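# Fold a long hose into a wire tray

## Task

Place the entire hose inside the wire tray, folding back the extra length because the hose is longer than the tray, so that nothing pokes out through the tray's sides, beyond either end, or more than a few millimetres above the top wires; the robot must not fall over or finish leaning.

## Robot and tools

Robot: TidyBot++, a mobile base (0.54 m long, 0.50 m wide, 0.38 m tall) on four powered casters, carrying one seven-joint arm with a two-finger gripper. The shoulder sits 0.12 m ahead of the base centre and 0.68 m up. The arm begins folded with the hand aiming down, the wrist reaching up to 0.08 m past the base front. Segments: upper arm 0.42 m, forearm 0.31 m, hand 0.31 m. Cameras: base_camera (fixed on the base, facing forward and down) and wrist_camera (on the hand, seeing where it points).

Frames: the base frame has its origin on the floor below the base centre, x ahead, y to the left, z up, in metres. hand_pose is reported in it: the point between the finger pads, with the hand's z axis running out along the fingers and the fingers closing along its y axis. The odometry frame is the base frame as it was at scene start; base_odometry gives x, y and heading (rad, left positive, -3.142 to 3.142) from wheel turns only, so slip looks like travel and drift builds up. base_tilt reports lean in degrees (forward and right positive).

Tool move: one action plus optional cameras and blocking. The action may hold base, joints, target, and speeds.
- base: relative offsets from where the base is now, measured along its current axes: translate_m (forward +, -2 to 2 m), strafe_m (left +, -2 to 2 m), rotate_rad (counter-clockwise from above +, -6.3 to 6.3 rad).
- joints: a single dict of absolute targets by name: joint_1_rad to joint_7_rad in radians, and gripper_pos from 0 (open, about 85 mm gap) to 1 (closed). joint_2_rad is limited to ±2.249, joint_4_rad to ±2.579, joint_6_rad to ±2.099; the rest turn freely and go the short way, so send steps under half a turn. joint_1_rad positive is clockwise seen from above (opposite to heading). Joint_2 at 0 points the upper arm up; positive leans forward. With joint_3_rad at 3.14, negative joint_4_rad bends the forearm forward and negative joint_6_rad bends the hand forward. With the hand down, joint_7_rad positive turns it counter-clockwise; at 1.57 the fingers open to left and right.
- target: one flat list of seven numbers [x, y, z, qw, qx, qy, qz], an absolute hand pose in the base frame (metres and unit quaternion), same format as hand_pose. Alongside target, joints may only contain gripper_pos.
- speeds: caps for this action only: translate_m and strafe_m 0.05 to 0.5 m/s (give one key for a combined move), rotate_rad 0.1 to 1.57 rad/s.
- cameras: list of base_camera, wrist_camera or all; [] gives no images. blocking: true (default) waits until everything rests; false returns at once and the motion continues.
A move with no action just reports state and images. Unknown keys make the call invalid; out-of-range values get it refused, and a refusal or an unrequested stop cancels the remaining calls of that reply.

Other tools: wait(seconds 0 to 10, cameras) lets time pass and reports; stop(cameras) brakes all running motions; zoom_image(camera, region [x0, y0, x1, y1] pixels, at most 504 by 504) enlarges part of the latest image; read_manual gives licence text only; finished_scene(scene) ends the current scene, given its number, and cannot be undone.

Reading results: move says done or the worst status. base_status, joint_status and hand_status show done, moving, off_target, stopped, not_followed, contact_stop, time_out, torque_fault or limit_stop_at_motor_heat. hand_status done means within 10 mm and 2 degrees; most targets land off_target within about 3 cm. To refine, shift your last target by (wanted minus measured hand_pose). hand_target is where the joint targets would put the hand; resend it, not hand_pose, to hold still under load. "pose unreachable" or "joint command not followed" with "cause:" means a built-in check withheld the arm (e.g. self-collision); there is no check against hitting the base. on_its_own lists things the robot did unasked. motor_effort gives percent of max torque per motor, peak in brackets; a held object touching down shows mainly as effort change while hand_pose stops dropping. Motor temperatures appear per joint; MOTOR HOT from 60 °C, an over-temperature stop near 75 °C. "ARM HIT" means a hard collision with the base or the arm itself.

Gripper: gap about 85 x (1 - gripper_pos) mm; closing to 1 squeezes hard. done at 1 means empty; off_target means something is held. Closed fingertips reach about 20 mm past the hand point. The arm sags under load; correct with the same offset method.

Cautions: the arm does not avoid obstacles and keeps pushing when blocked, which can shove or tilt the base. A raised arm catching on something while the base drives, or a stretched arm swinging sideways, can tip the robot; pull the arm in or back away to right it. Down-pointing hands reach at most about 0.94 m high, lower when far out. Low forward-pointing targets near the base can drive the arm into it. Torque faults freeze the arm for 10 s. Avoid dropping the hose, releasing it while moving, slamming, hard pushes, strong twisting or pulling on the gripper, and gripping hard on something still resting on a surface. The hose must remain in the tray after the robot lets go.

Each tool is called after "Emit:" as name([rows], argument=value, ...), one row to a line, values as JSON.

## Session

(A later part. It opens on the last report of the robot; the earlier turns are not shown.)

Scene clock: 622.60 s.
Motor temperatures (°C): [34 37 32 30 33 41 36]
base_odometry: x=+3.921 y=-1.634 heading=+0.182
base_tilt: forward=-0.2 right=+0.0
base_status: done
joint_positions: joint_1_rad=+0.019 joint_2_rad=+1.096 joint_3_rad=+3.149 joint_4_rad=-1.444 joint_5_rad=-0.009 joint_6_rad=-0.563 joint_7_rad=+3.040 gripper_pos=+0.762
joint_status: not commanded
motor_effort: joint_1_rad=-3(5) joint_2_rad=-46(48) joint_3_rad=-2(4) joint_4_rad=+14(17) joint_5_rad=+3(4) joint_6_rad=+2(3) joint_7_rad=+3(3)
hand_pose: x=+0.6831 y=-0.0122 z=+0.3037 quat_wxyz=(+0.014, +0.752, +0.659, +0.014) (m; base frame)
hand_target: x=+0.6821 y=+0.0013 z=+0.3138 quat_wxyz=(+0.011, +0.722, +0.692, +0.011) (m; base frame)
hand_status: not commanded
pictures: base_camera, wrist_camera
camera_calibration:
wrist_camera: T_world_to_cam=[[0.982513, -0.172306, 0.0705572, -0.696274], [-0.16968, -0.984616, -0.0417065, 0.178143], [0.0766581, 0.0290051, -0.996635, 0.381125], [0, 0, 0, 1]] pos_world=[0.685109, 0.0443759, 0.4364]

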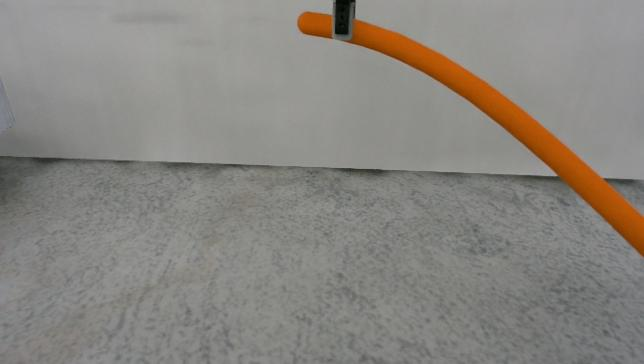

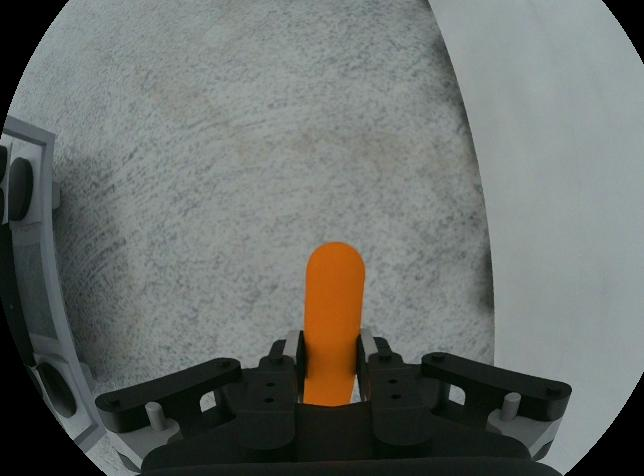

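Emit:
move(base={"strafe_m": 0.8}, speeds={"strafe_m": 0.3})

Scene clock: 629.47 s.
Motor temperatures (°C): [34 37 32 29 33 41 36]
move: done
base_odometry: x=+3.776 y=-0.848 heading=+0.182
base_tilt: forward=-0.2 right=+0.0
base_status: done
joint_positions: joint_1_rad=+0.018 joint_2_rad=+1.096 joint_3_rad=+3.149 joint_4_rad=-1.446 joint_5_rad=-0.009 joint_6_rad=-0.566 joint_7_rad=+3.041 gripper_pos=+0.762
joint_status: not commanded
motor_effort: joint_1_rad=-4(7) joint_2_rad=-44(48) joint_3_rad=-4(4) joint_4_rad=+13(16) joint_5_rad=+1(4) joint_6_rad=+0(3) joint_7_rad=+1(3)
hand_pose: x=+0.6812 y=-0.0116 z=+0.3035 quat_wxyz=(+0.012, +0.751, +0.660, +0.012) (m; base frame)
hand_target: x=+0.6821 y=+0.0013 z=+0.3138 quat_wxyz=(+0.011, +0.722, +0.692, +0.011) (m; base frame)
hand_status: not commanded
pictures: base_camera, wrist_camera
camera_calibration:
wrist_camera: T_world_to_cam=[[0.983189, -0.17025, 0.0659933, -0.693346], [-0.167823, -0.984974, -0.0407594, 0.176934], [0.071941, 0.028999, -0.996987, 0.384402], [0, 0, 0, 1]] pos_world=[0.683729, 0.0450862, 0.436212]

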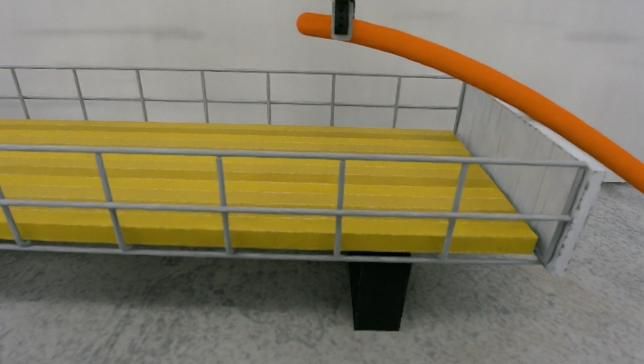

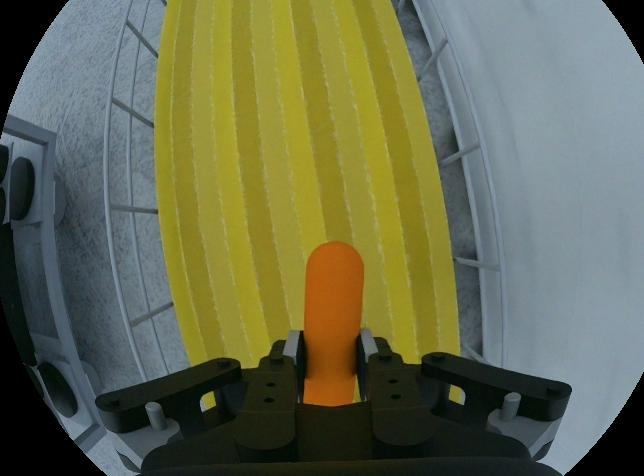

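Emit:
move(base={"strafe_m": 0.8}, speeds={"strafe_m": 0.3})

Emit:
zoom_image(camera="base_camera", region=[240, 0, 644, 300])

Scene clock: 659.50 s.
Motor temperatures (°C): [34 37 31 29 33 41 36]
move: done
base_odometry: x=+3.630 y=-0.061 heading=+0.182
base_tilt: forward=+0.0 right=-0.1
base_status: done
joint_positions: joint_1_rad=+0.028 joint_2_rad=+1.092 joint_3_rad=+3.169 joint_4_rad=-1.446 joint_5_rad=-0.009 joint_6_rad=-0.566 joint_7_rad=+3.044 gripper_pos=+0.762
joint_status: not commanded
motor_effort: joint_1_rad=-5(9) joint_2_rad=-44(46) joint_3_rad=-4(9) joint_4_rad=+12(14) joint_5_rad=+0(2) joint_6_rad=+0(1) joint_7_rad=+1(2)
hand_pose: x=+0.6822 y=-0.0289 z=+0.3054 quat_wxyz=(+0.020, +0.756, +0.654, +0.007) (m; base frame)
hand_target: x=+0.6821 y=+0.0013 z=+0.3138 quat_wxyz=(+0.011, +0.722, +0.692, +0.011) (m; base frame)
hand_status: not commanded
pictures: base_camera, wrist_camera
camera_calibration:
wrist_camera: T_world_to_cam=[[0.980179, -0.184466, 0.0722581, -0.697609], [-0.183212, -0.982788, -0.0236713, 0.165414], [0.0753809, 0.00996364, -0.997105, 0.383913], [0, 0, 0, 1]] pos_world=[0.685148, 0.0300565, 0.437125]

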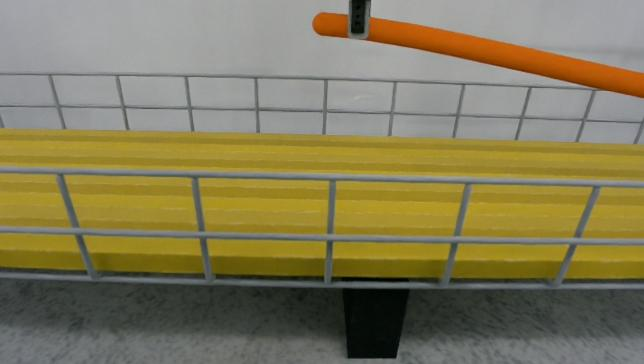

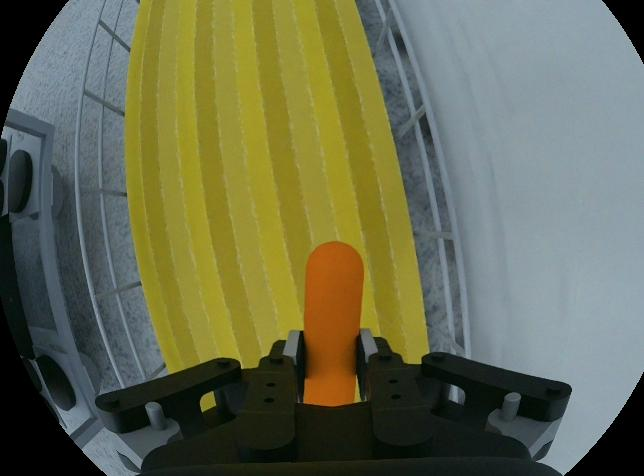

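Scaled by 1.248.

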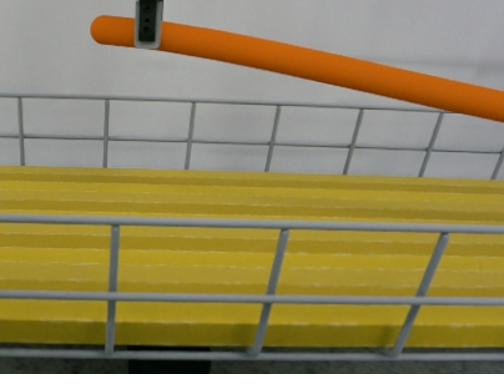

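Emit:
move(base={"rotate_rad": 0.04}, cameras=["wrist_camera"])

Emit:
move(base={"strafe_m": 0.6, "translate_m": -0.01}, speeds={"strafe_m": 0.3})

Scene clock: 675.90 s.
Motor temperatures (°C): [34 37 31 29 33 41 36]
move: done
base_odometry: x=+3.630 y=-0.061 heading=+0.222
base_tilt: forward=-0.1 right=+0.0
base_status: done
joint_positions: joint_1_rad=+0.026 joint_2_rad=+1.092 joint_3_rad=+3.169 joint_4_rad=-1.446 joint_5_rad=-0.009 joint_6_rad=-0.566 joint_7_rad=+3.044 gripper_pos=+0.762
joint_status: not commanded
motor_effort: joint_1_rad=-5(10) joint_2_rad=-44(45) joint_3_rad=-5(8) joint_4_rad=+12(13) joint_5_rad=+1(1) joint_6_rad=+0(1) joint_7_rad=+1(1)
hand_pose: x=+0.6822 y=-0.0283 z=+0.3054 quat_wxyz=(+0.020, +0.756, +0.654, +0.007) (m; base frame)
hand_target: x=+0.6821 y=+0.0013 z=+0.3138 quat_wxyz=(+0.011, +0.722, +0.692, +0.011) (m; base frame)
hand_status: not commanded
pictures: wrist_camera
camera_calibration:
wrist_camera: T_world_to_cam=[[0.980404, -0.183243, 0.0723154, -0.69768], [-0.182, -0.983018, -0.023487, 0.165119], [0.0753912, 0.00986535, -0.997105, 0.383911], [0, 0, 0, 1]] pos_world=[0.685116, 0.030682, 0.437131]

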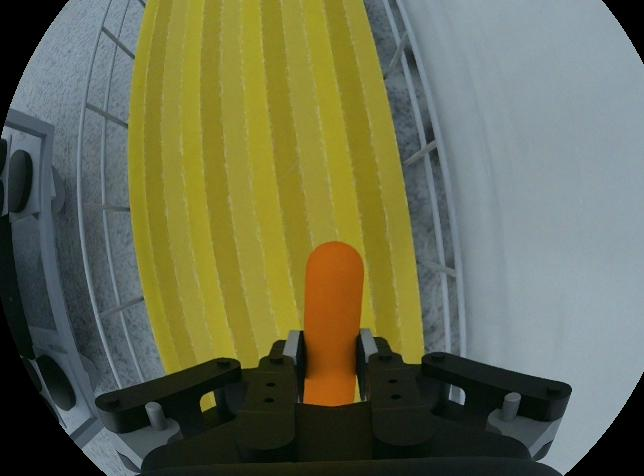

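Scene clock: 678.83 s.
Motor temperatures (°C): [34 37 31 29 33 41 36]
move: done
base_odometry: x=+3.489 y=+0.523 heading=+0.222
base_tilt: forward=-0.1 right=+0.0
base_status: done
joint_positions: joint_1_rad=+0.016 joint_2_rad=+1.091 joint_3_rad=+3.162 joint_4_rad=-1.446 joint_5_rad=+0.001 joint_6_rad=-0.568 joint_7_rad=+3.051 gripper_pos=+0.762
joint_status: not commanded
motor_effort: joint_1_rad=-4(19) joint_2_rad=-45(45) joint_3_rad=-3(18) joint_4_rad=+14(14) joint_5_rad=+1(7) joint_6_rad=+1(2) joint_7_rad=+1(2)
hand_pose: x=+0.6826 y=-0.0202 z=+0.3064 quat_wxyz=(+0.020, +0.746, +0.665, +0.007) (m; base frame)
hand_target: x=+0.6821 y=+0.0013 z=+0.3138 quat_wxyz=(+0.011, +0.722, +0.692, +0.011) (m; base frame)
hand_status: not commanded
pictures: base_camera, wrist_camera
camera_calibration:
wrist_camera: T_world_to_cam=[[0.985306, -0.154911, 0.0719307, -0.699262], [-0.15361, -0.987857, -0.0233083, 0.153694], [0.0746679, 0.0119165, -0.997137, 0.385288], [0, 0, 0, 1]] pos_world=[0.683828, 0.0389127, 0.438066]

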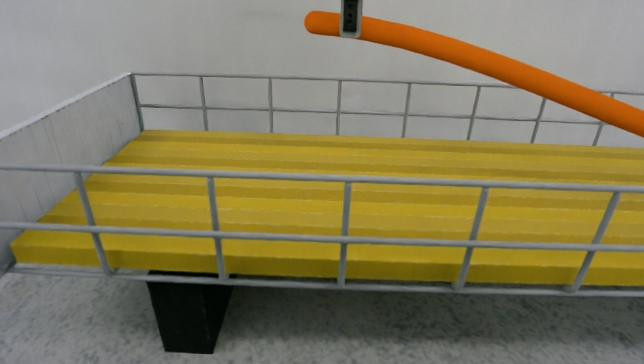

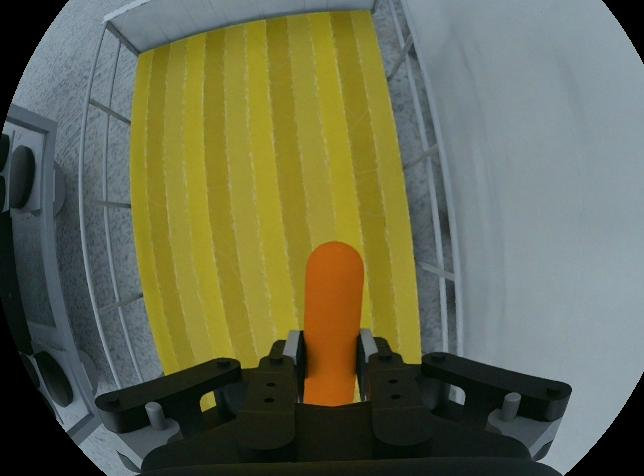

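Emit:
move(base={"strafe_m": 0.2, "translate_m": 0.03}, speeds={"strafe_m": 0.2}, joints={"joint_7_rad": 3.24})

Scene clock: 733.90 s.
Motor temperatures (°C): [34 38 31 29 33 41 36]
move: done
base_odometry: x=+3.474 y=+0.724 heading=+0.222
base_tilt: forward=-0.2 right=+0.0
base_status: done
joint_positions: joint_1_rad=+0.025 joint_2_rad=+1.091 joint_3_rad=+3.162 joint_4_rad=-1.446 joint_5_rad=+0.001 joint_6_rad=-0.568 joint_7_rad=+3.199 gripper_pos=+0.762
joint_status: all done
motor_effort: joint_1_rad=-6(8) joint_2_rad=-43(46) joint_3_rad=-5(6) joint_4_rad=+14(14) joint_5_rad=+1(2) joint_6_rad=+1(1) joint_7_rad=+2(3)
hand_pose: x=+0.6824 y=-0.0252 z=+0.3064 quat_wxyz=(+0.020, +0.698, +0.715, +0.006) (m; base frame)
hand_target: x=+0.6821 y=+0.0013 z=+0.3138 quat_wxyz=(+0.012, +0.671, +0.741, +0.011) (m; base frame)
hand_status: not commanded
pictures: base_camera, wrist_camera
camera_calibration:
wrist_camera: T_world_to_cam=[[0.997448, -0.0165595, 0.0694553, -0.703885], [-0.0153813, -0.999729, -0.017464, 0.0522881], [0.0697257, 0.0163511, -0.997432, 0.388937], [0, 0, 0, 1]] pos_world=[0.675774, 0.0342584, 0.43774]

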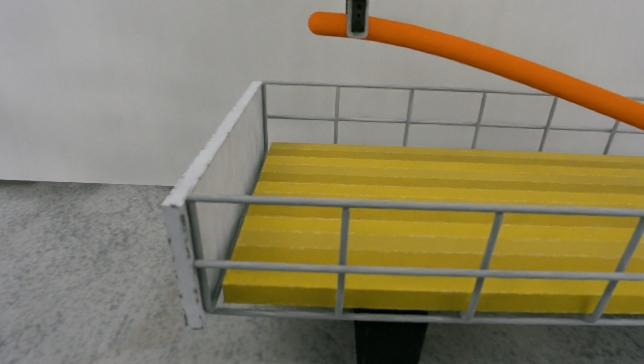

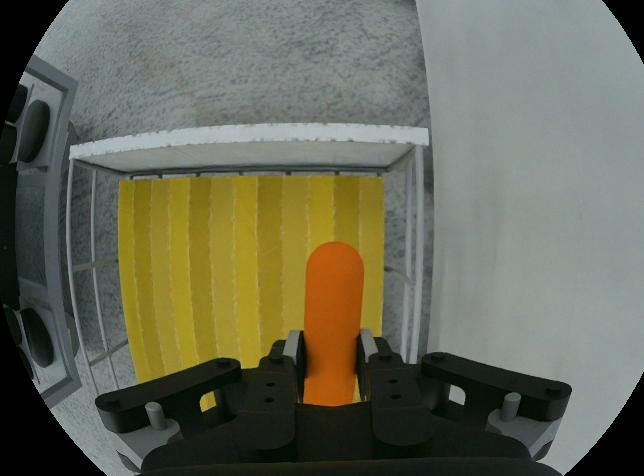

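Emit:
move(joints={"joint_1_rad": 0.0, "joint_2_rad": 1.285, "joint_3_rad": 3.1416, "joint_4_rad": -1.325, "joint_5_rad": 0.0, "joint_6_rad": -0.54, "joint_7_rad": 3.22})

Scene clock: 748.70 s.
Motor temperatures (°C): [34 38 31 29 33 41 36]
move: done
base_odometry: x=+3.474 y=+0.724 heading=+0.222
base_tilt: forward=-0.1 right=+0.0
base_status: not commanded
joint_positions: joint_1_rad=+0.022 joint_2_rad=+1.265 joint_3_rad=+3.154 joint_4_rad=-1.349 joint_5_rad=+0.001 joint_6_rad=-0.567 joint_7_rad=+3.199 gripper_pos=+0.762
joint_status: all done
motor_effort: joint_1_rad=-1(6) joint_2_rad=-44(47) joint_3_rad=-1(6) joint_4_rad=+10(14) joint_5_rad=+2(4) joint_6_rad=-1(2) joint_7_rad=+2(2)
hand_pose: x=+0.6658 y=-0.0185 z=+0.2256 quat_wxyz=(-0.010, +0.696, +0.718, -0.018) (m; base frame)
hand_target: x=+0.6794 y=+0.0013 z=+0.2182 quat_wxyz=(-0.003, +0.679, +0.734, -0.003) (m; base frame)
hand_status: not commanded
pictures: base_camera, wrist_camera
camera_calibration:
wrist_camera: T_world_to_cam=[[0.999922, -0.00961174, -0.00800368, -0.665691], [-0.00981203, -0.99963, -0.0253735, 0.0553674], [-0.00775684, 0.02545, -0.999646, 0.361698], [0, 0, 0, 1]] pos_world=[0.668988, 0.0397433, 0.357647]

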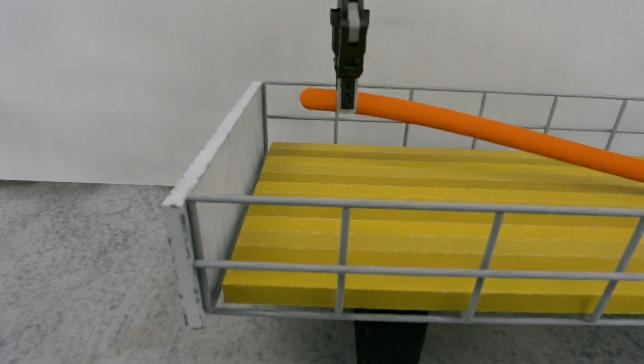

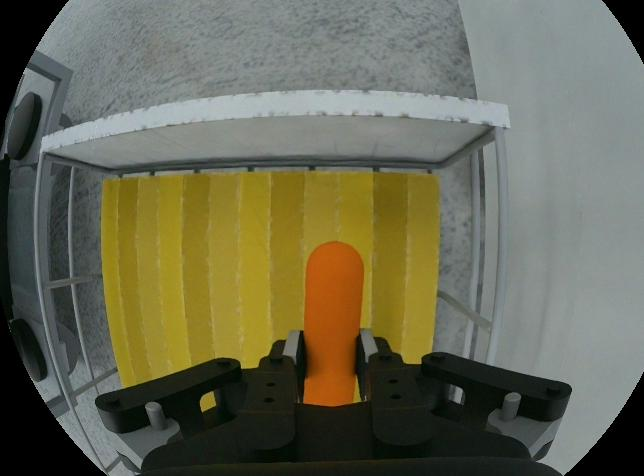

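Emit:
move(base={"translate_m": 0.015}, joints={"joint_1_rad": 0.0, "joint_2_rad": 1.435, "joint_3_rad": 3.1416, "joint_4_rad": -1.212, "joint_5_rad": 0.0, "joint_6_rad": -0.462, "joint_7_rad": 3.22})

Scene clock: 753.67 s.
Motor temperatures (°C): [34 38 31 29 33 41 36]
move: done
base_odometry: x=+3.488 y=+0.728 heading=+0.223
base_tilt: forward=-0.1 right=+0.1
base_status: done
joint_positions: joint_1_rad=+0.022 joint_2_rad=+1.405 joint_3_rad=+3.154 joint_4_rad=-1.248 joint_5_rad=+0.001 joint_6_rad=-0.522 joint_7_rad=+3.199 gripper_pos=+0.765
joint_status: all done
motor_effort: joint_1_rad=-1(6) joint_2_rad=-43(46) joint_3_rad=+0(5) joint_4_rad=+13(14) joint_5_rad=+2(3) joint_6_rad=+2(3) joint_7_rad=+2(3)
hand_pose: x=+0.6712 y=-0.0181 z=+0.1625 quat_wxyz=(-0.008, +0.695, +0.719, -0.016) (m; base frame)
hand_target: x=+0.6953 y=+0.0014 z=+0.1509 quat_wxyz=(+0.012, +0.679, +0.734, +0.011) (m; base frame)
hand_status: not commanded
pictures: base_camera, wrist_camera
camera_calibration:
wrist_camera: T_world_to_cam=[[0.999973, -0.00730712, -0.000694595, -0.672773], [-0.00732239, -0.999651, -0.0253837, 0.0525248], [-0.000508871, 0.0253881, -0.999678, 0.293782], [0, 0, 0, 1]] pos_world=[0.673289, 0.0401319, 0.294554]

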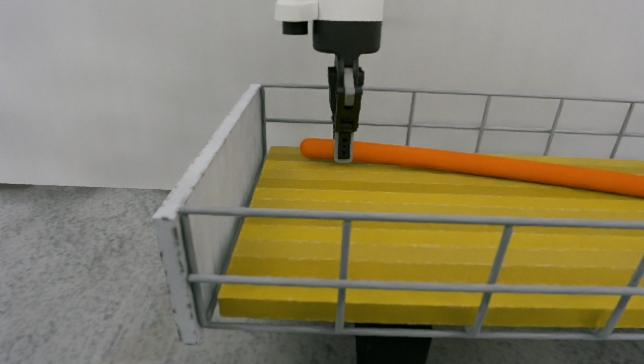

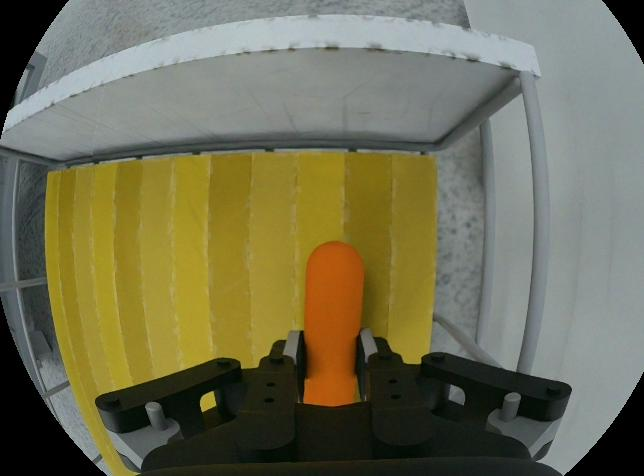

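Emit:
move(joints={"joint_2_rad": 1.46, "joint_4_rad": -1.195, "joint_6_rad": -0.455}, cameras=["base_camera"])

Emit:
move(joints={"gripper_pos": 0.4})

Scene clock: 757.07 s.
Motor temperatures (°C): [34 38 31 29 33 41 36]
move: off_target
base_odometry: x=+3.488 y=+0.728 heading=+0.223
base_tilt: forward=-0.1 right=+0.0
base_status: not commanded
joint_positions: joint_1_rad=+0.022 joint_2_rad=+1.406 joint_3_rad=+3.154 joint_4_rad=-1.247 joint_5_rad=+0.001 joint_6_rad=-0.521 joint_7_rad=+3.199 gripper_pos=+0.765
joint_status: joint_2_rad off_target (ended at +1.406, target +1.460); joint_4_rad off_target (ended at -1.247, target -1.195); the others done
motor_effort: joint_1_rad=-1(1) joint_2_rad=-38(43) joint_3_rad=+0(1) joint_4_rad=+16(17) joint_5_rad=+3(3) joint_6_rad=+7(7) joint_7_rad=+2(2)
hand_pose: x=+0.6713 y=-0.0181 z=+0.1622 quat_wxyz=(-0.008, +0.695, +0.719, -0.016) (m; base frame)
hand_target: x=+0.6940 y=+0.0014 z=+0.1393 quat_wxyz=(+0.012, +0.679, +0.734, +0.011) (m; base frame)
hand_status: not commanded
pictures: base_camera

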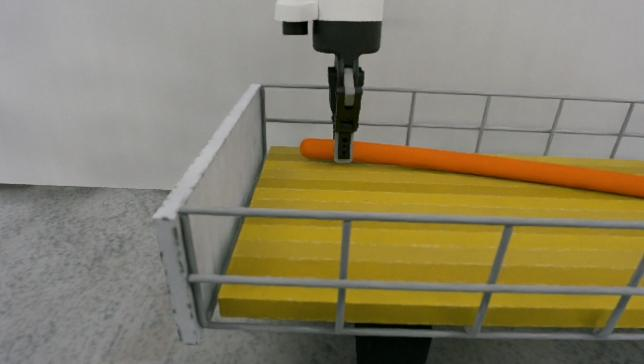

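Scene clock: 757.90 s.
Motor temperatures (°C): [34 38 31 29 33 41 36]
move: done
base_odometry: x=+3.488 y=+0.728 heading=+0.223
base_tilt: forward=-0.2 right=+0.0
base_status: not commanded
joint_positions: joint_1_rad=+0.022 joint_2_rad=+1.417 joint_3_rad=+3.154 joint_4_rad=-1.252 joint_5_rad=+0.001 joint_6_rad=-0.524 joint_7_rad=+3.199 gripper_pos=+0.400
joint_status: all done
motor_effort: joint_1_rad=-5(5) joint_2_rad=-41(43) joint_3_rad=-4(4) joint_4_rad=+21(24) joint_5_rad=+0(3) joint_6_rad=+9(12) joint_7_rad=+1(2)
hand_pose: x=+0.6617 y=-0.0183 z=+0.1552 quat_wxyz=(-0.014, +0.695, +0.719, -0.022) (m; base frame)
hand_target: x=+0.6940 y=+0.0014 z=+0.1393 quat_wxyz=(+0.012, +0.679, +0.734, +0.011) (m; base frame)
hand_status: not commanded
pictures: base_camera, wrist_camera
camera_calibration:
wrist_camera: T_world_to_cam=[[0.999786, -0.00747836, -0.0192959, -0.660291], [-0.00796137, -0.999654, -0.0250774, 0.0524976], [-0.0191017, 0.0252257, -0.999499, 0.298774], [0, 0, 0, 1]] pos_world=[0.666275, 0.0400048, 0.287199]

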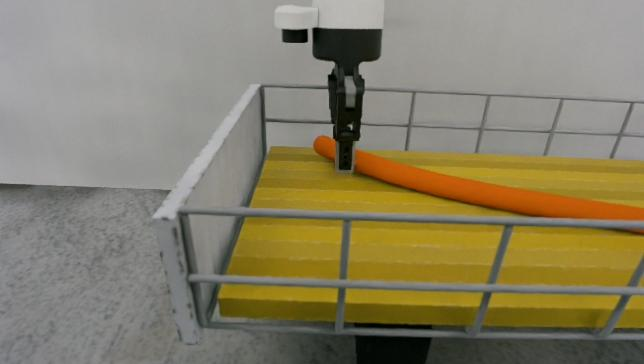

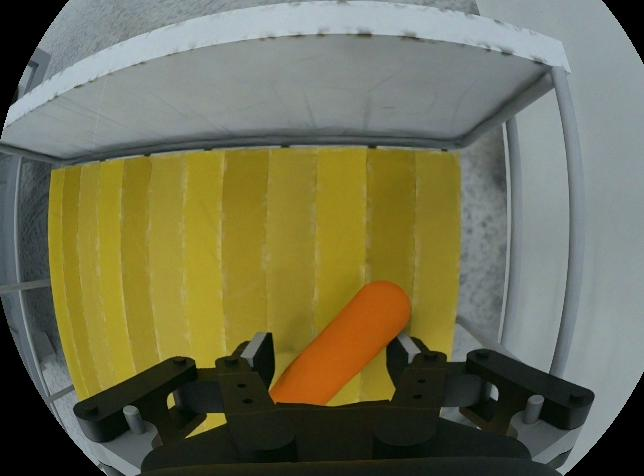

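Emit:
move(joints={"joint_2_rad": 1.07, "joint_4_rad": -1.444, "joint_6_rad": -0.588}, cameras=["wrist_camera"])

Emit:
move(joints={"joint_2_rad": 0.0, "joint_4_rad": -1.8, "joint_6_rad": -0.9, "joint_7_rad": 1.57})

Scene clock: 764.27 s.
Motor temperatures (°C): [34 38 31 29 33 41 36]
move: done
base_odometry: x=+3.488 y=+0.728 heading=+0.223
base_tilt: forward=-0.1 right=+0.0
base_status: not commanded
joint_positions: joint_1_rad=+0.020 joint_2_rad=+1.053 joint_3_rad=+3.154 joint_4_rad=-1.423 joint_5_rad=+0.001 joint_6_rad=-0.544 joint_7_rad=+3.199 gripper_pos=+0.400
joint_status: all done
motor_effort: joint_1_rad=+0(5) joint_2_rad=-42(52) joint_3_rad=+0(4) joint_4_rad=+12(21) joint_5_rad=+1(2) joint_6_rad=+0(10) joint_7_rad=+0(1)
hand_pose: x=+0.7160 y=-0.0182 z=+0.3336 quat_wxyz=(+0.048, +0.694, +0.717, +0.037) (m; base frame)
hand_target: x=+0.6850 y=+0.0014 z=+0.3183 quat_wxyz=(+0.015, +0.679, +0.734, +0.013) (m; base frame)
hand_status: not commanded
pictures: wrist_camera
camera_calibration:
wrist_camera: T_world_to_cam=[[0.988307, -0.00772428, 0.15228, -0.760093], [-0.00419592, -0.999716, -0.023478, 0.0542399], [0.152418, 0.0225645, -0.988059, 0.351407], [0, 0, 0, 1]] pos_world=[0.697872, 0.0404239, 0.464231]

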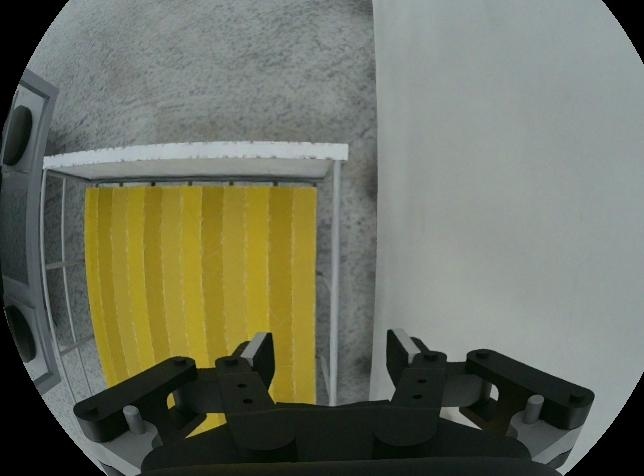

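Scene clock: 767.07 s.
Motor temperatures (°C): [34 38 31 29 33 41 36]
move: done
base_odometry: x=+3.488 y=+0.728 heading=+0.223
base_tilt: forward=-0.1 right=+0.0
base_status: not commanded
joint_positions: joint_1_rad=+0.020 joint_2_rad=+0.008 joint_3_rad=+3.154 joint_4_rad=-1.774 joint_5_rad=+0.001 joint_6_rad=-0.854 joint_7_rad=+1.621 gripper_pos=+0.400
joint_status: all done
motor_effort: joint_1_rad=+0(1) joint_2_rad=-19(45) joint_3_rad=+1(1) joint_4_rad=+20(21) joint_5_rad=+1(2) joint_6_rad=+3(4) joint_7_rad=+0(1)
hand_pose: x=+0.5804 y=-0.0139 z=+0.7646 quat_wxyz=(+0.011, +0.968, +0.009, +0.250) (m; base frame)
hand_target: x=+0.5582 y=+0.0014 z=+0.7497 quat_wxyz=(+0.000, +0.976, +0.000, +0.219) (m; base frame)
hand_status: not commanded
pictures: base_camera, wrist_camera
camera_calibration:
wrist_camera: T_world_to_cam=[[-0.0404534, -0.998625, 0.0333484, -0.0174355], [-0.855823, 0.0174046, -0.516976, 0.953855], [0.515684, -0.0494537, -0.85535, 0.484468], [0, 0, 0, 1]] pos_world=[0.565793, -0.0100542, 0.908091]

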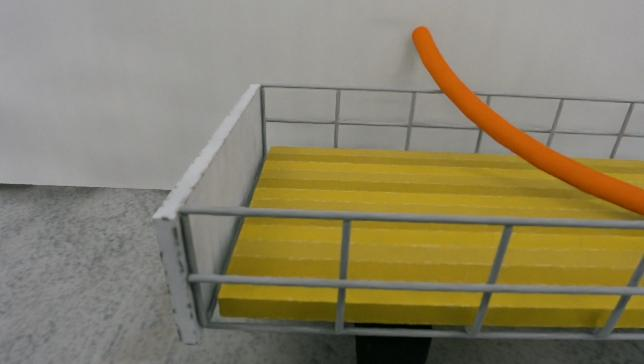

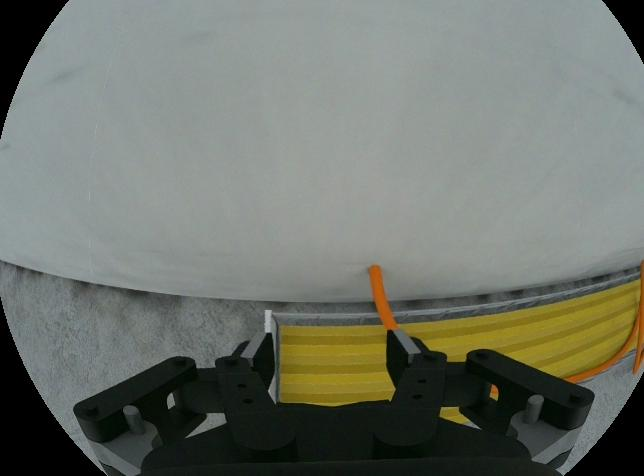

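Emit:
move(joints={"joint_1_rad": 0.8, "joint_2_rad": 0.0, "joint_4_rad": -1.8, "joint_6_rad": -0.6}, cameras=["wrist_camera"])

Emit:
zoom_image(camera="wrist_camera", region=[140, 60, 640, 440])

Scene clock: 779.23 s.
Motor temperatures (°C): [34 37 31 29 33 41 36]
move: done
base_odometry: x=+3.488 y=+0.728 heading=+0.223
base_tilt: forward=+0.0 right=+0.0
base_status: not commanded
joint_positions: joint_1_rad=+0.779 joint_2_rad=+0.008 joint_3_rad=+3.153 joint_4_rad=-1.775 joint_5_rad=+0.001 joint_6_rad=-0.654 joint_7_rad=+1.618 gripper_pos=+0.400
joint_status: all done
motor_effort: joint_1_rad=+0(2) joint_2_rad=-20(21) joint_3_rad=+1(2) joint_4_rad=+20(22) joint_5_rad=+1(2) joint_6_rad=+5(5) joint_7_rad=-1(1)
hand_pose: x=+0.4806 y=-0.3632 z=+0.7996 quat_wxyz=(+0.141, +0.875, -0.340, +0.315) (m; base frame)
hand_target: x=+0.4798 y=-0.3695 z=+0.8016 quat_wxyz=(+0.141, +0.858, -0.363, +0.334) (m; base frame)
hand_status: not commanded
pictures: wrist_camera
camera_calibration:
wrist_camera: T_world_to_cam=[[-0.720942, -0.692359, 0.0296837, 0.0697755], [-0.524529, 0.517187, -0.676304, 1.04236], [0.452894, -0.503146, -0.736024, 0.318661], [0, 0, 0, 1]] pos_world=[0.452732, -0.330453, 0.937423]

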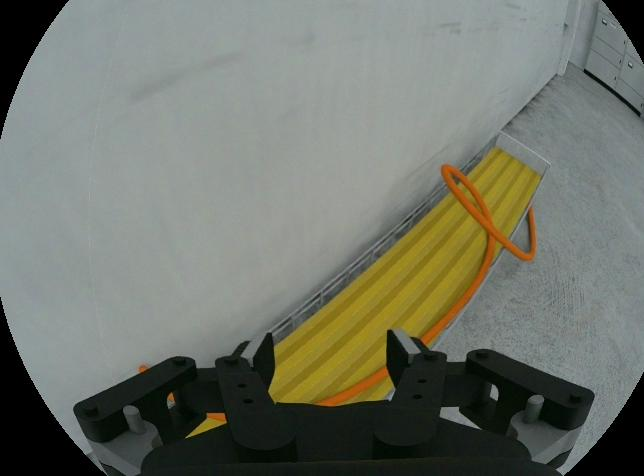

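Scaled by 1.008.

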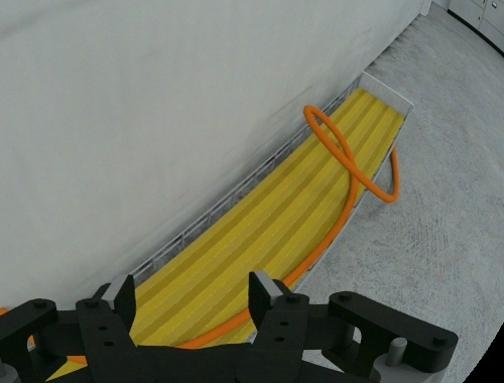

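Emit:
move(base={"translate_m": -0.4, "strafe_m": -0.9}, joints={"joint_1_rad": 0.3, "joint_2_rad": 0.0, "joint_4_rad": -1.8, "joint_6_rad": -0.8})

Emit:
zoom_image(camera="wrist_camera", region=[140, 60, 640, 440])

Scene clock: 789.00 s.
Motor temperatures (°C): [34 37 31 29 33 41 36]
move: done
base_odometry: x=+3.297 y=-0.239 heading=+0.223
base_tilt: forward=-0.2 right=+0.1
base_status: done
joint_positions: joint_1_rad=+0.321 joint_2_rad=+0.005 joint_3_rad=+3.146 joint_4_rad=-1.776 joint_5_rad=+0.001 joint_6_rad=-0.755 joint_7_rad=+1.618 gripper_pos=+0.400
joint_status: all done
motor_effort: joint_1_rad=+0(3) joint_2_rad=-19(21) joint_3_rad=+1(3) joint_4_rad=+21(23) joint_5_rad=+1(2) joint_6_rad=+4(6) joint_7_rad=+0(1)
hand_pose: x=+0.5804 y=-0.1545 z=+0.7808 quat_wxyz=(+0.056, +0.945, -0.132, +0.293) (m; base frame)
hand_target: x=+0.5652 y=-0.1366 z=+0.7644 quat_wxyz=(+0.040, +0.953, -0.144, +0.265) (m; base frame)
hand_status: not commanded
pictures: base_camera, wrist_camera
camera_calibration:
wrist_camera: T_world_to_cam=[[-0.331887, -0.942809, 0.0310269, 0.021161], [-0.76135, 0.2483, -0.59891, 1.00952], [0.556954, -0.222393, -0.800215, 0.397633], [0, 0, 0, 1]] pos_world=[0.554156, -0.142282, 0.922146]

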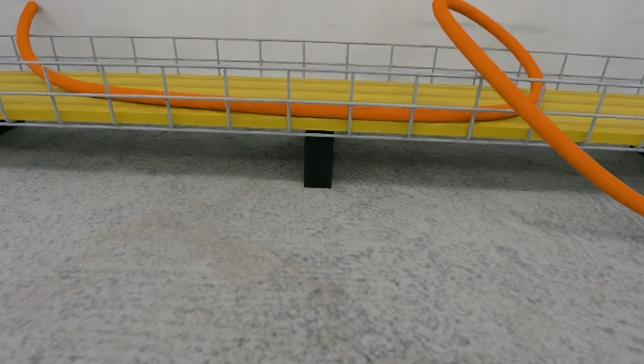

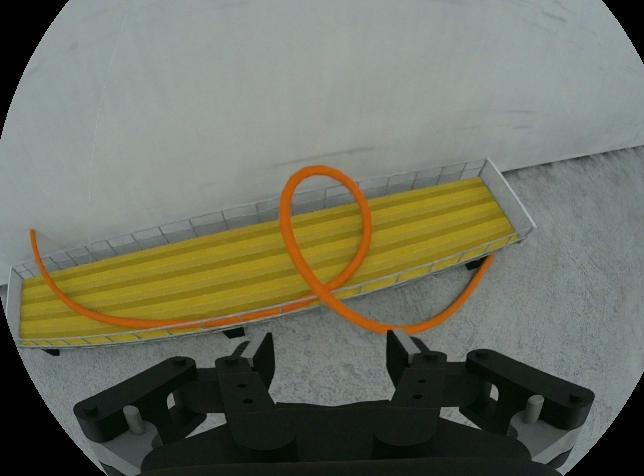

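Scaled by 1.008.

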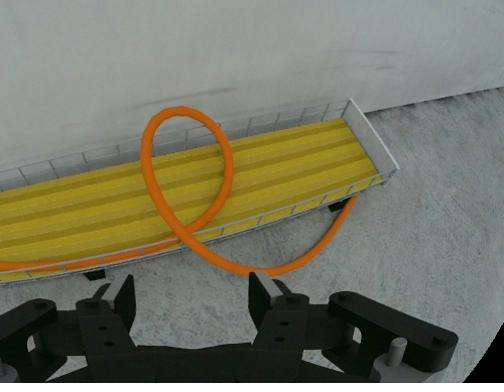

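Emit:
move(base={"strafe_m": -0.68}, speeds={"strafe_m": 0.4}, joints={"joint_1_rad": 0.0, "joint_2_rad": 0.0, "joint_4_rad": -1.9, "joint_6_rad": -0.9})

Emit:
zoom_image(camera="base_camera", region=[140, 0, 640, 360])

Scene clock: 847.70 s.
Motor temperatures (°C): [34 36 31 29 32 41 36]
move: done
base_odometry: x=+3.447 y=-0.902 heading=+0.222
base_tilt: forward=-0.2 right=+0.1
base_status: done
joint_positions: joint_1_rad=+0.021 joint_2_rad=+0.005 joint_3_rad=+3.145 joint_4_rad=-1.875 joint_5_rad=+0.001 joint_6_rad=-0.854 joint_7_rad=+1.618 gripper_pos=+0.400
joint_status: all done
motor_effort: joint_1_rad=+0(3) joint_2_rad=-18(20) joint_3_rad=+1(3) joint_4_rad=+19(21) joint_5_rad=+1(2) joint_6_rad=+3(4) joint_7_rad=+0(1)
hand_pose: x=+0.5438 y=-0.0093 z=+0.7211 quat_wxyz=(+0.008, +0.979, +0.012, +0.202) (m; base frame)
hand_target: x=+0.5208 y=+0.0014 z=+0.7076 quat_wxyz=(+0.000, +0.985, +0.000, +0.170) (m; base frame)
hand_status: not commanded
pictures: base_camera, wrist_camera
camera_calibration:
wrist_camera: T_world_to_cam=[[-0.0311931, -0.998969, 0.0329824, -0.0176313], [-0.902614, 0.0139799, -0.430223, 0.862791], [0.429318, -0.0431904, -0.90212, 0.547125], [0, 0, 0, 1]] pos_world=[0.543327, -0.00604429, 0.865346]

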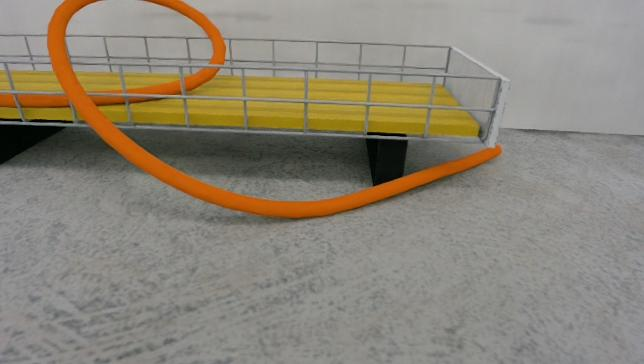

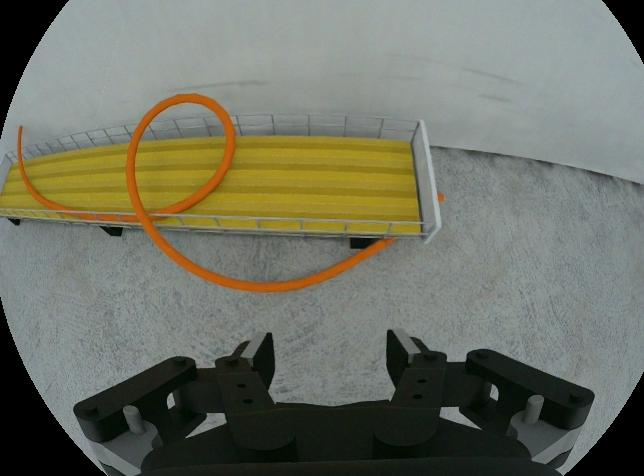

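Scaled by 1.008.

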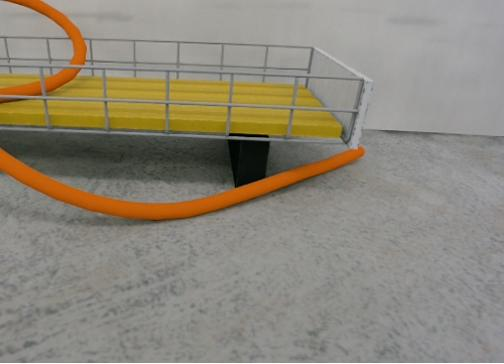

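Emit:
move(base={"strafe_m": -0.38, "translate_m": 0.31}, speeds={"strafe_m": 0.4}, joints={"joint_1_rad": 0.0, "joint_2_rad": 0.95, "joint_4_rad": -1.55, "joint_6_rad": -0.62, "joint_7_rad": 0.64, "gripper_pos": 0.3})

Scene clock: 940.33 s.
Motor temperatures (°C): [34 35 31 29 32 41 36]
move: done
base_odometry: x=+3.833 y=-1.205 heading=+0.222
base_tilt: forward=-0.1 right=+0.0
base_status: done
joint_positions: joint_1_rad=+0.015 joint_2_rad=+0.917 joint_3_rad=+3.145 joint_4_rad=-1.570 joint_5_rad=+0.001 joint_6_rad=-0.667 joint_7_rad=+0.690 gripper_pos=+0.300
joint_status: all done
motor_effort: joint_1_rad=+0(3) joint_2_rad=-38(41) joint_3_rad=+0(2) joint_4_rad=+11(20) joint_5_rad=+1(2) joint_6_rad=-1(3) joint_7_rad=+0(1)
hand_pose: x=+0.6404 y=-0.0085 z=+0.3769 quat_wxyz=(+0.004, +0.901, -0.434, -0.005) (m; base frame)
hand_target: x=+0.6561 y=+0.0014 z=+0.3635 quat_wxyz=(-0.005, +0.894, -0.449, +0.010) (m; base frame)
hand_status: not commanded
pictures: base_camera, wrist_camera
camera_calibration:
wrist_camera: T_world_to_cam=[[-0.805593, -0.590809, 0.0443126, 0.492616], [-0.592229, 0.805139, -0.03187, 0.459719], [-0.0168487, -0.0519175, -0.998509, 0.517208], [0, 0, 0, 1]] pos_world=[0.677822, -0.0522434, 0.509259]

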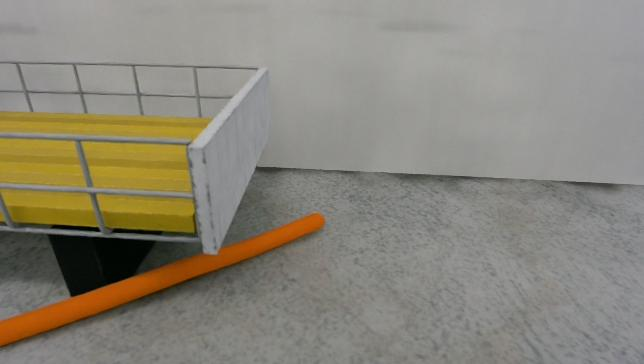

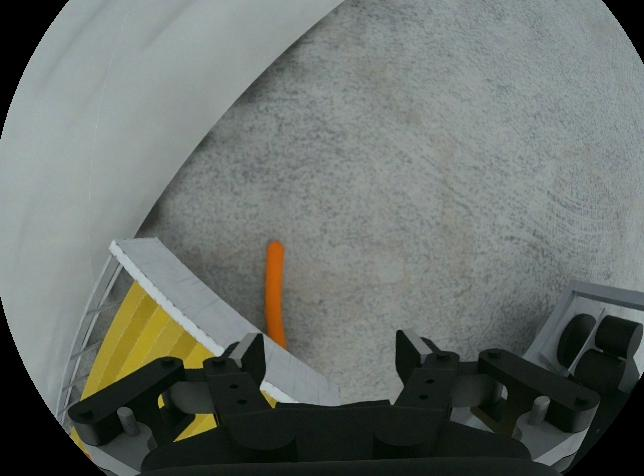

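Emit:
move(base={"strafe_m": 0.035, "translate_m": 0.04}, speeds={"strafe_m": 0.2}, joints={"joint_1_rad": 0.0, "joint_2_rad": 1.40, "joint_3_rad": 3.1416, "joint_4_rad": -1.33, "joint_5_rad": 0.0, "joint_6_rad": -0.37, "joint_7_rad": 0.64, "gripper_pos": 0.33})

Scene clock: 964.70 s.
Motor temperatures (°C): [34 35 31 29 32 41 36]
move: done
base_odometry: x=+3.865 y=-1.162 heading=+0.221
base_tilt: forward=-0.1 right=-0.1
base_status: done
joint_positions: joint_1_rad=+0.006 joint_2_rad=+1.373 joint_3_rad=+3.145 joint_4_rad=-1.351 joint_5_rad=+0.001 joint_6_rad=-0.420 joint_7_rad=+0.688 gripper_pos=+0.330
joint_status: all done
motor_effort: joint_1_rad=+0(4) joint_2_rad=-42(47) joint_3_rad=+0(2) joint_4_rad=+8(12) joint_5_rad=+1(2) joint_6_rad=-1(2) joint_7_rad=+0(2)
hand_pose: x=+0.6586 y=-0.0037 z=+0.1661 quat_wxyz=(+0.002, +0.903, -0.429, +0.000) (m; base frame)
hand_target: x=+0.6723 y=+0.0013 z=+0.1542 quat_wxyz=(-0.009, +0.893, -0.449, +0.019) (m; base frame)
hand_status: not commanded
pictures: base_camera, wrist_camera
camera_calibration:
wrist_camera: T_world_to_cam=[[-0.800549, -0.598214, 0.0355102, 0.51758], [-0.599245, 0.799615, -0.0389879, 0.465734], [-0.00507141, -0.0524911, -0.998609, 0.299481], [0, 0, 0, 1]] pos_world=[0.694956, -0.0470646, 0.298842]

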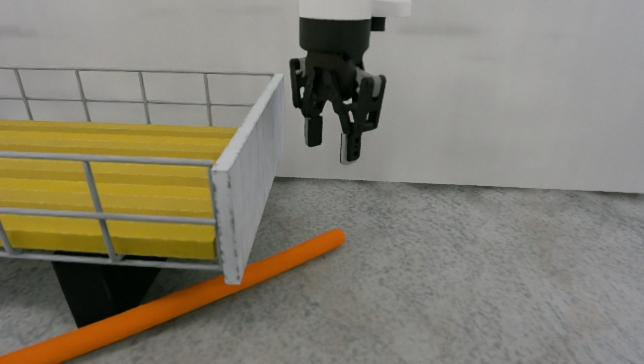

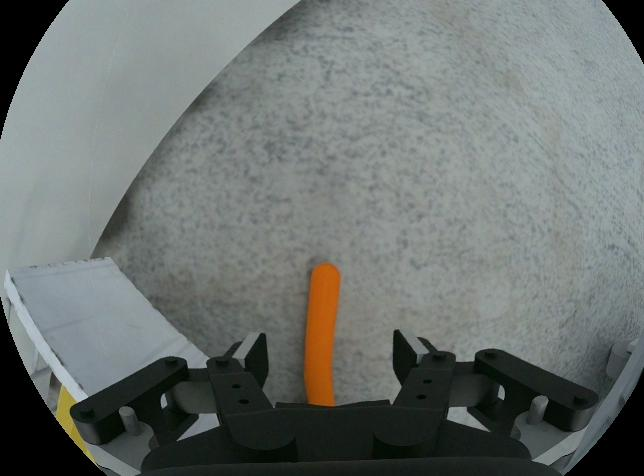

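Emit:
move(base={"strafe_m": 0.012}, speeds={"strafe_m": 0.1}, joints={"joint_1_rad": 0.0, "joint_2_rad": 1.715, "joint_3_rad": 3.1416, "joint_4_rad": -1.07, "joint_5_rad": 0.0, "joint_6_rad": -0.315, "joint_7_rad": 0.64})

Scene clock: 975.13 s.
Motor temperatures (°C): [34 35 31 29 32 41 36]
move: done
base_odometry: x=+3.863 y=-1.150 heading=+0.221
base_tilt: forward=-0.2 right=+0.0
base_status: done
joint_positions: joint_1_rad=+0.000 joint_2_rad=+1.693 joint_3_rad=+3.144 joint_4_rad=-1.091 joint_5_rad=+0.001 joint_6_rad=-0.363 joint_7_rad=+0.688 gripper_pos=+0.330
joint_status: all done
motor_effort: joint_1_rad=+0(4) joint_2_rad=-42(46) joint_3_rad=+0(2) joint_4_rad=+7(9) joint_5_rad=+1(2) joint_6_rad=-1(2) joint_7_rad=+0(1)
hand_pose: x=+0.6449 y=-0.0003 z=+0.0245 quat_wxyz=(+0.002, +0.904, -0.426, -0.002) (m; base frame)
hand_target: x=+0.6581 y=+0.0013 z=+0.0157 quat_wxyz=(-0.009, +0.893, -0.449, +0.019) (m; base frame)
hand_status: not commanded
pictures: base_camera, wrist_camera
camera_calibration:
wrist_camera: T_world_to_cam=[[-0.796597, -0.603312, 0.0380548, 0.511038], [-0.604453, 0.79581, -0.0363716, 0.452601], [-0.00834091, -0.0519759, -0.998614, 0.160347], [0, 0, 0, 1]] pos_world=[0.682005, -0.043535, 0.157139]

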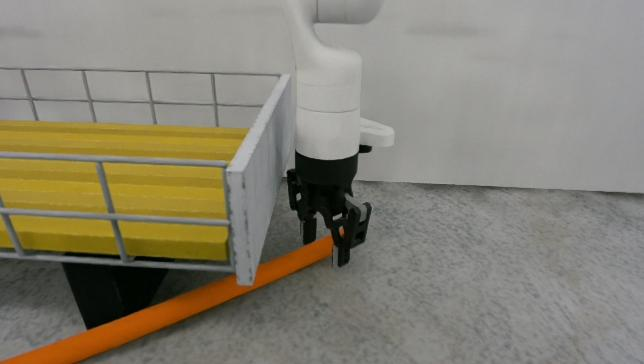

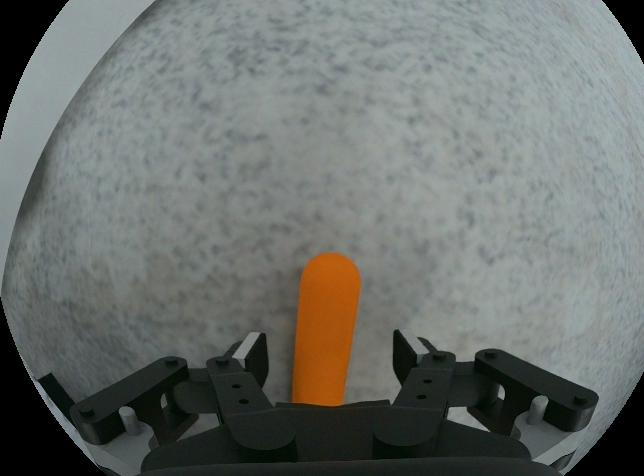

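Good alignment. Grip.

Emit:
move(joints={"gripper_pos": 0.8})

Scene clock: 977.17 s.
Motor temperatures (°C): [34 35 31 29 32 41 36]
move: off_target
base_odometry: x=+3.863 y=-1.150 heading=+0.221
base_tilt: forward=-0.1 right=+0.0
base_status: not commanded
joint_positions: joint_1_rad=+0.000 joint_2_rad=+1.693 joint_3_rad=+3.144 joint_4_rad=-1.090 joint_5_rad=+0.001 joint_6_rad=-0.361 joint_7_rad=+0.686 gripper_pos=+0.759
joint_status: gripper_pos off_target (ended at +0.759, target +0.800)
motor_effort: joint_1_rad=+1(2) joint_2_rad=-43(43) joint_3_rad=+1(2) joint_4_rad=+8(8) joint_5_rad=+1(2) joint_6_rad=-1(2) joint_7_rad=+0(1)
hand_pose: x=+0.6455 y=-0.0002 z=+0.0246 quat_wxyz=(+0.002, +0.904, -0.428, -0.001) (m; base frame)
hand_target: x=+0.6581 y=+0.0013 z=+0.0157 quat_wxyz=(-0.009, +0.893, -0.449, +0.019) (m; base frame)
hand_status: not commanded
pictures: base_camera, wrist_camera
camera_calibration:
wrist_camera: T_world_to_cam=[[-0.798029, -0.601505, 0.0366405, 0.512579], [-0.602581, 0.797192, -0.0371606, 0.451683], [-0.00685728, -0.0517341, -0.998637, 0.159451], [0, 0, 0, 1]] pos_world=[0.682321, -0.0435101, 0.157237]

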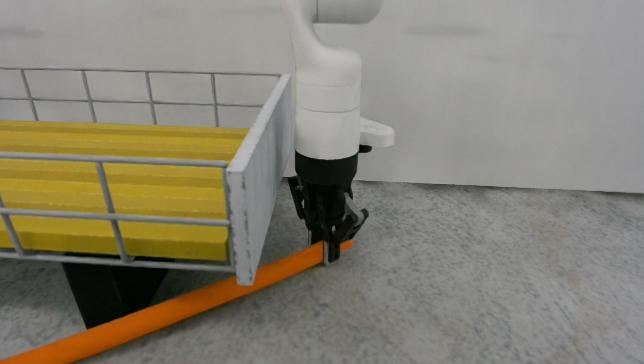

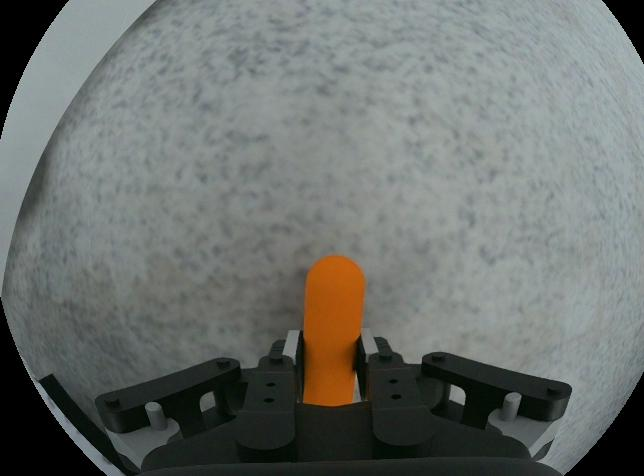

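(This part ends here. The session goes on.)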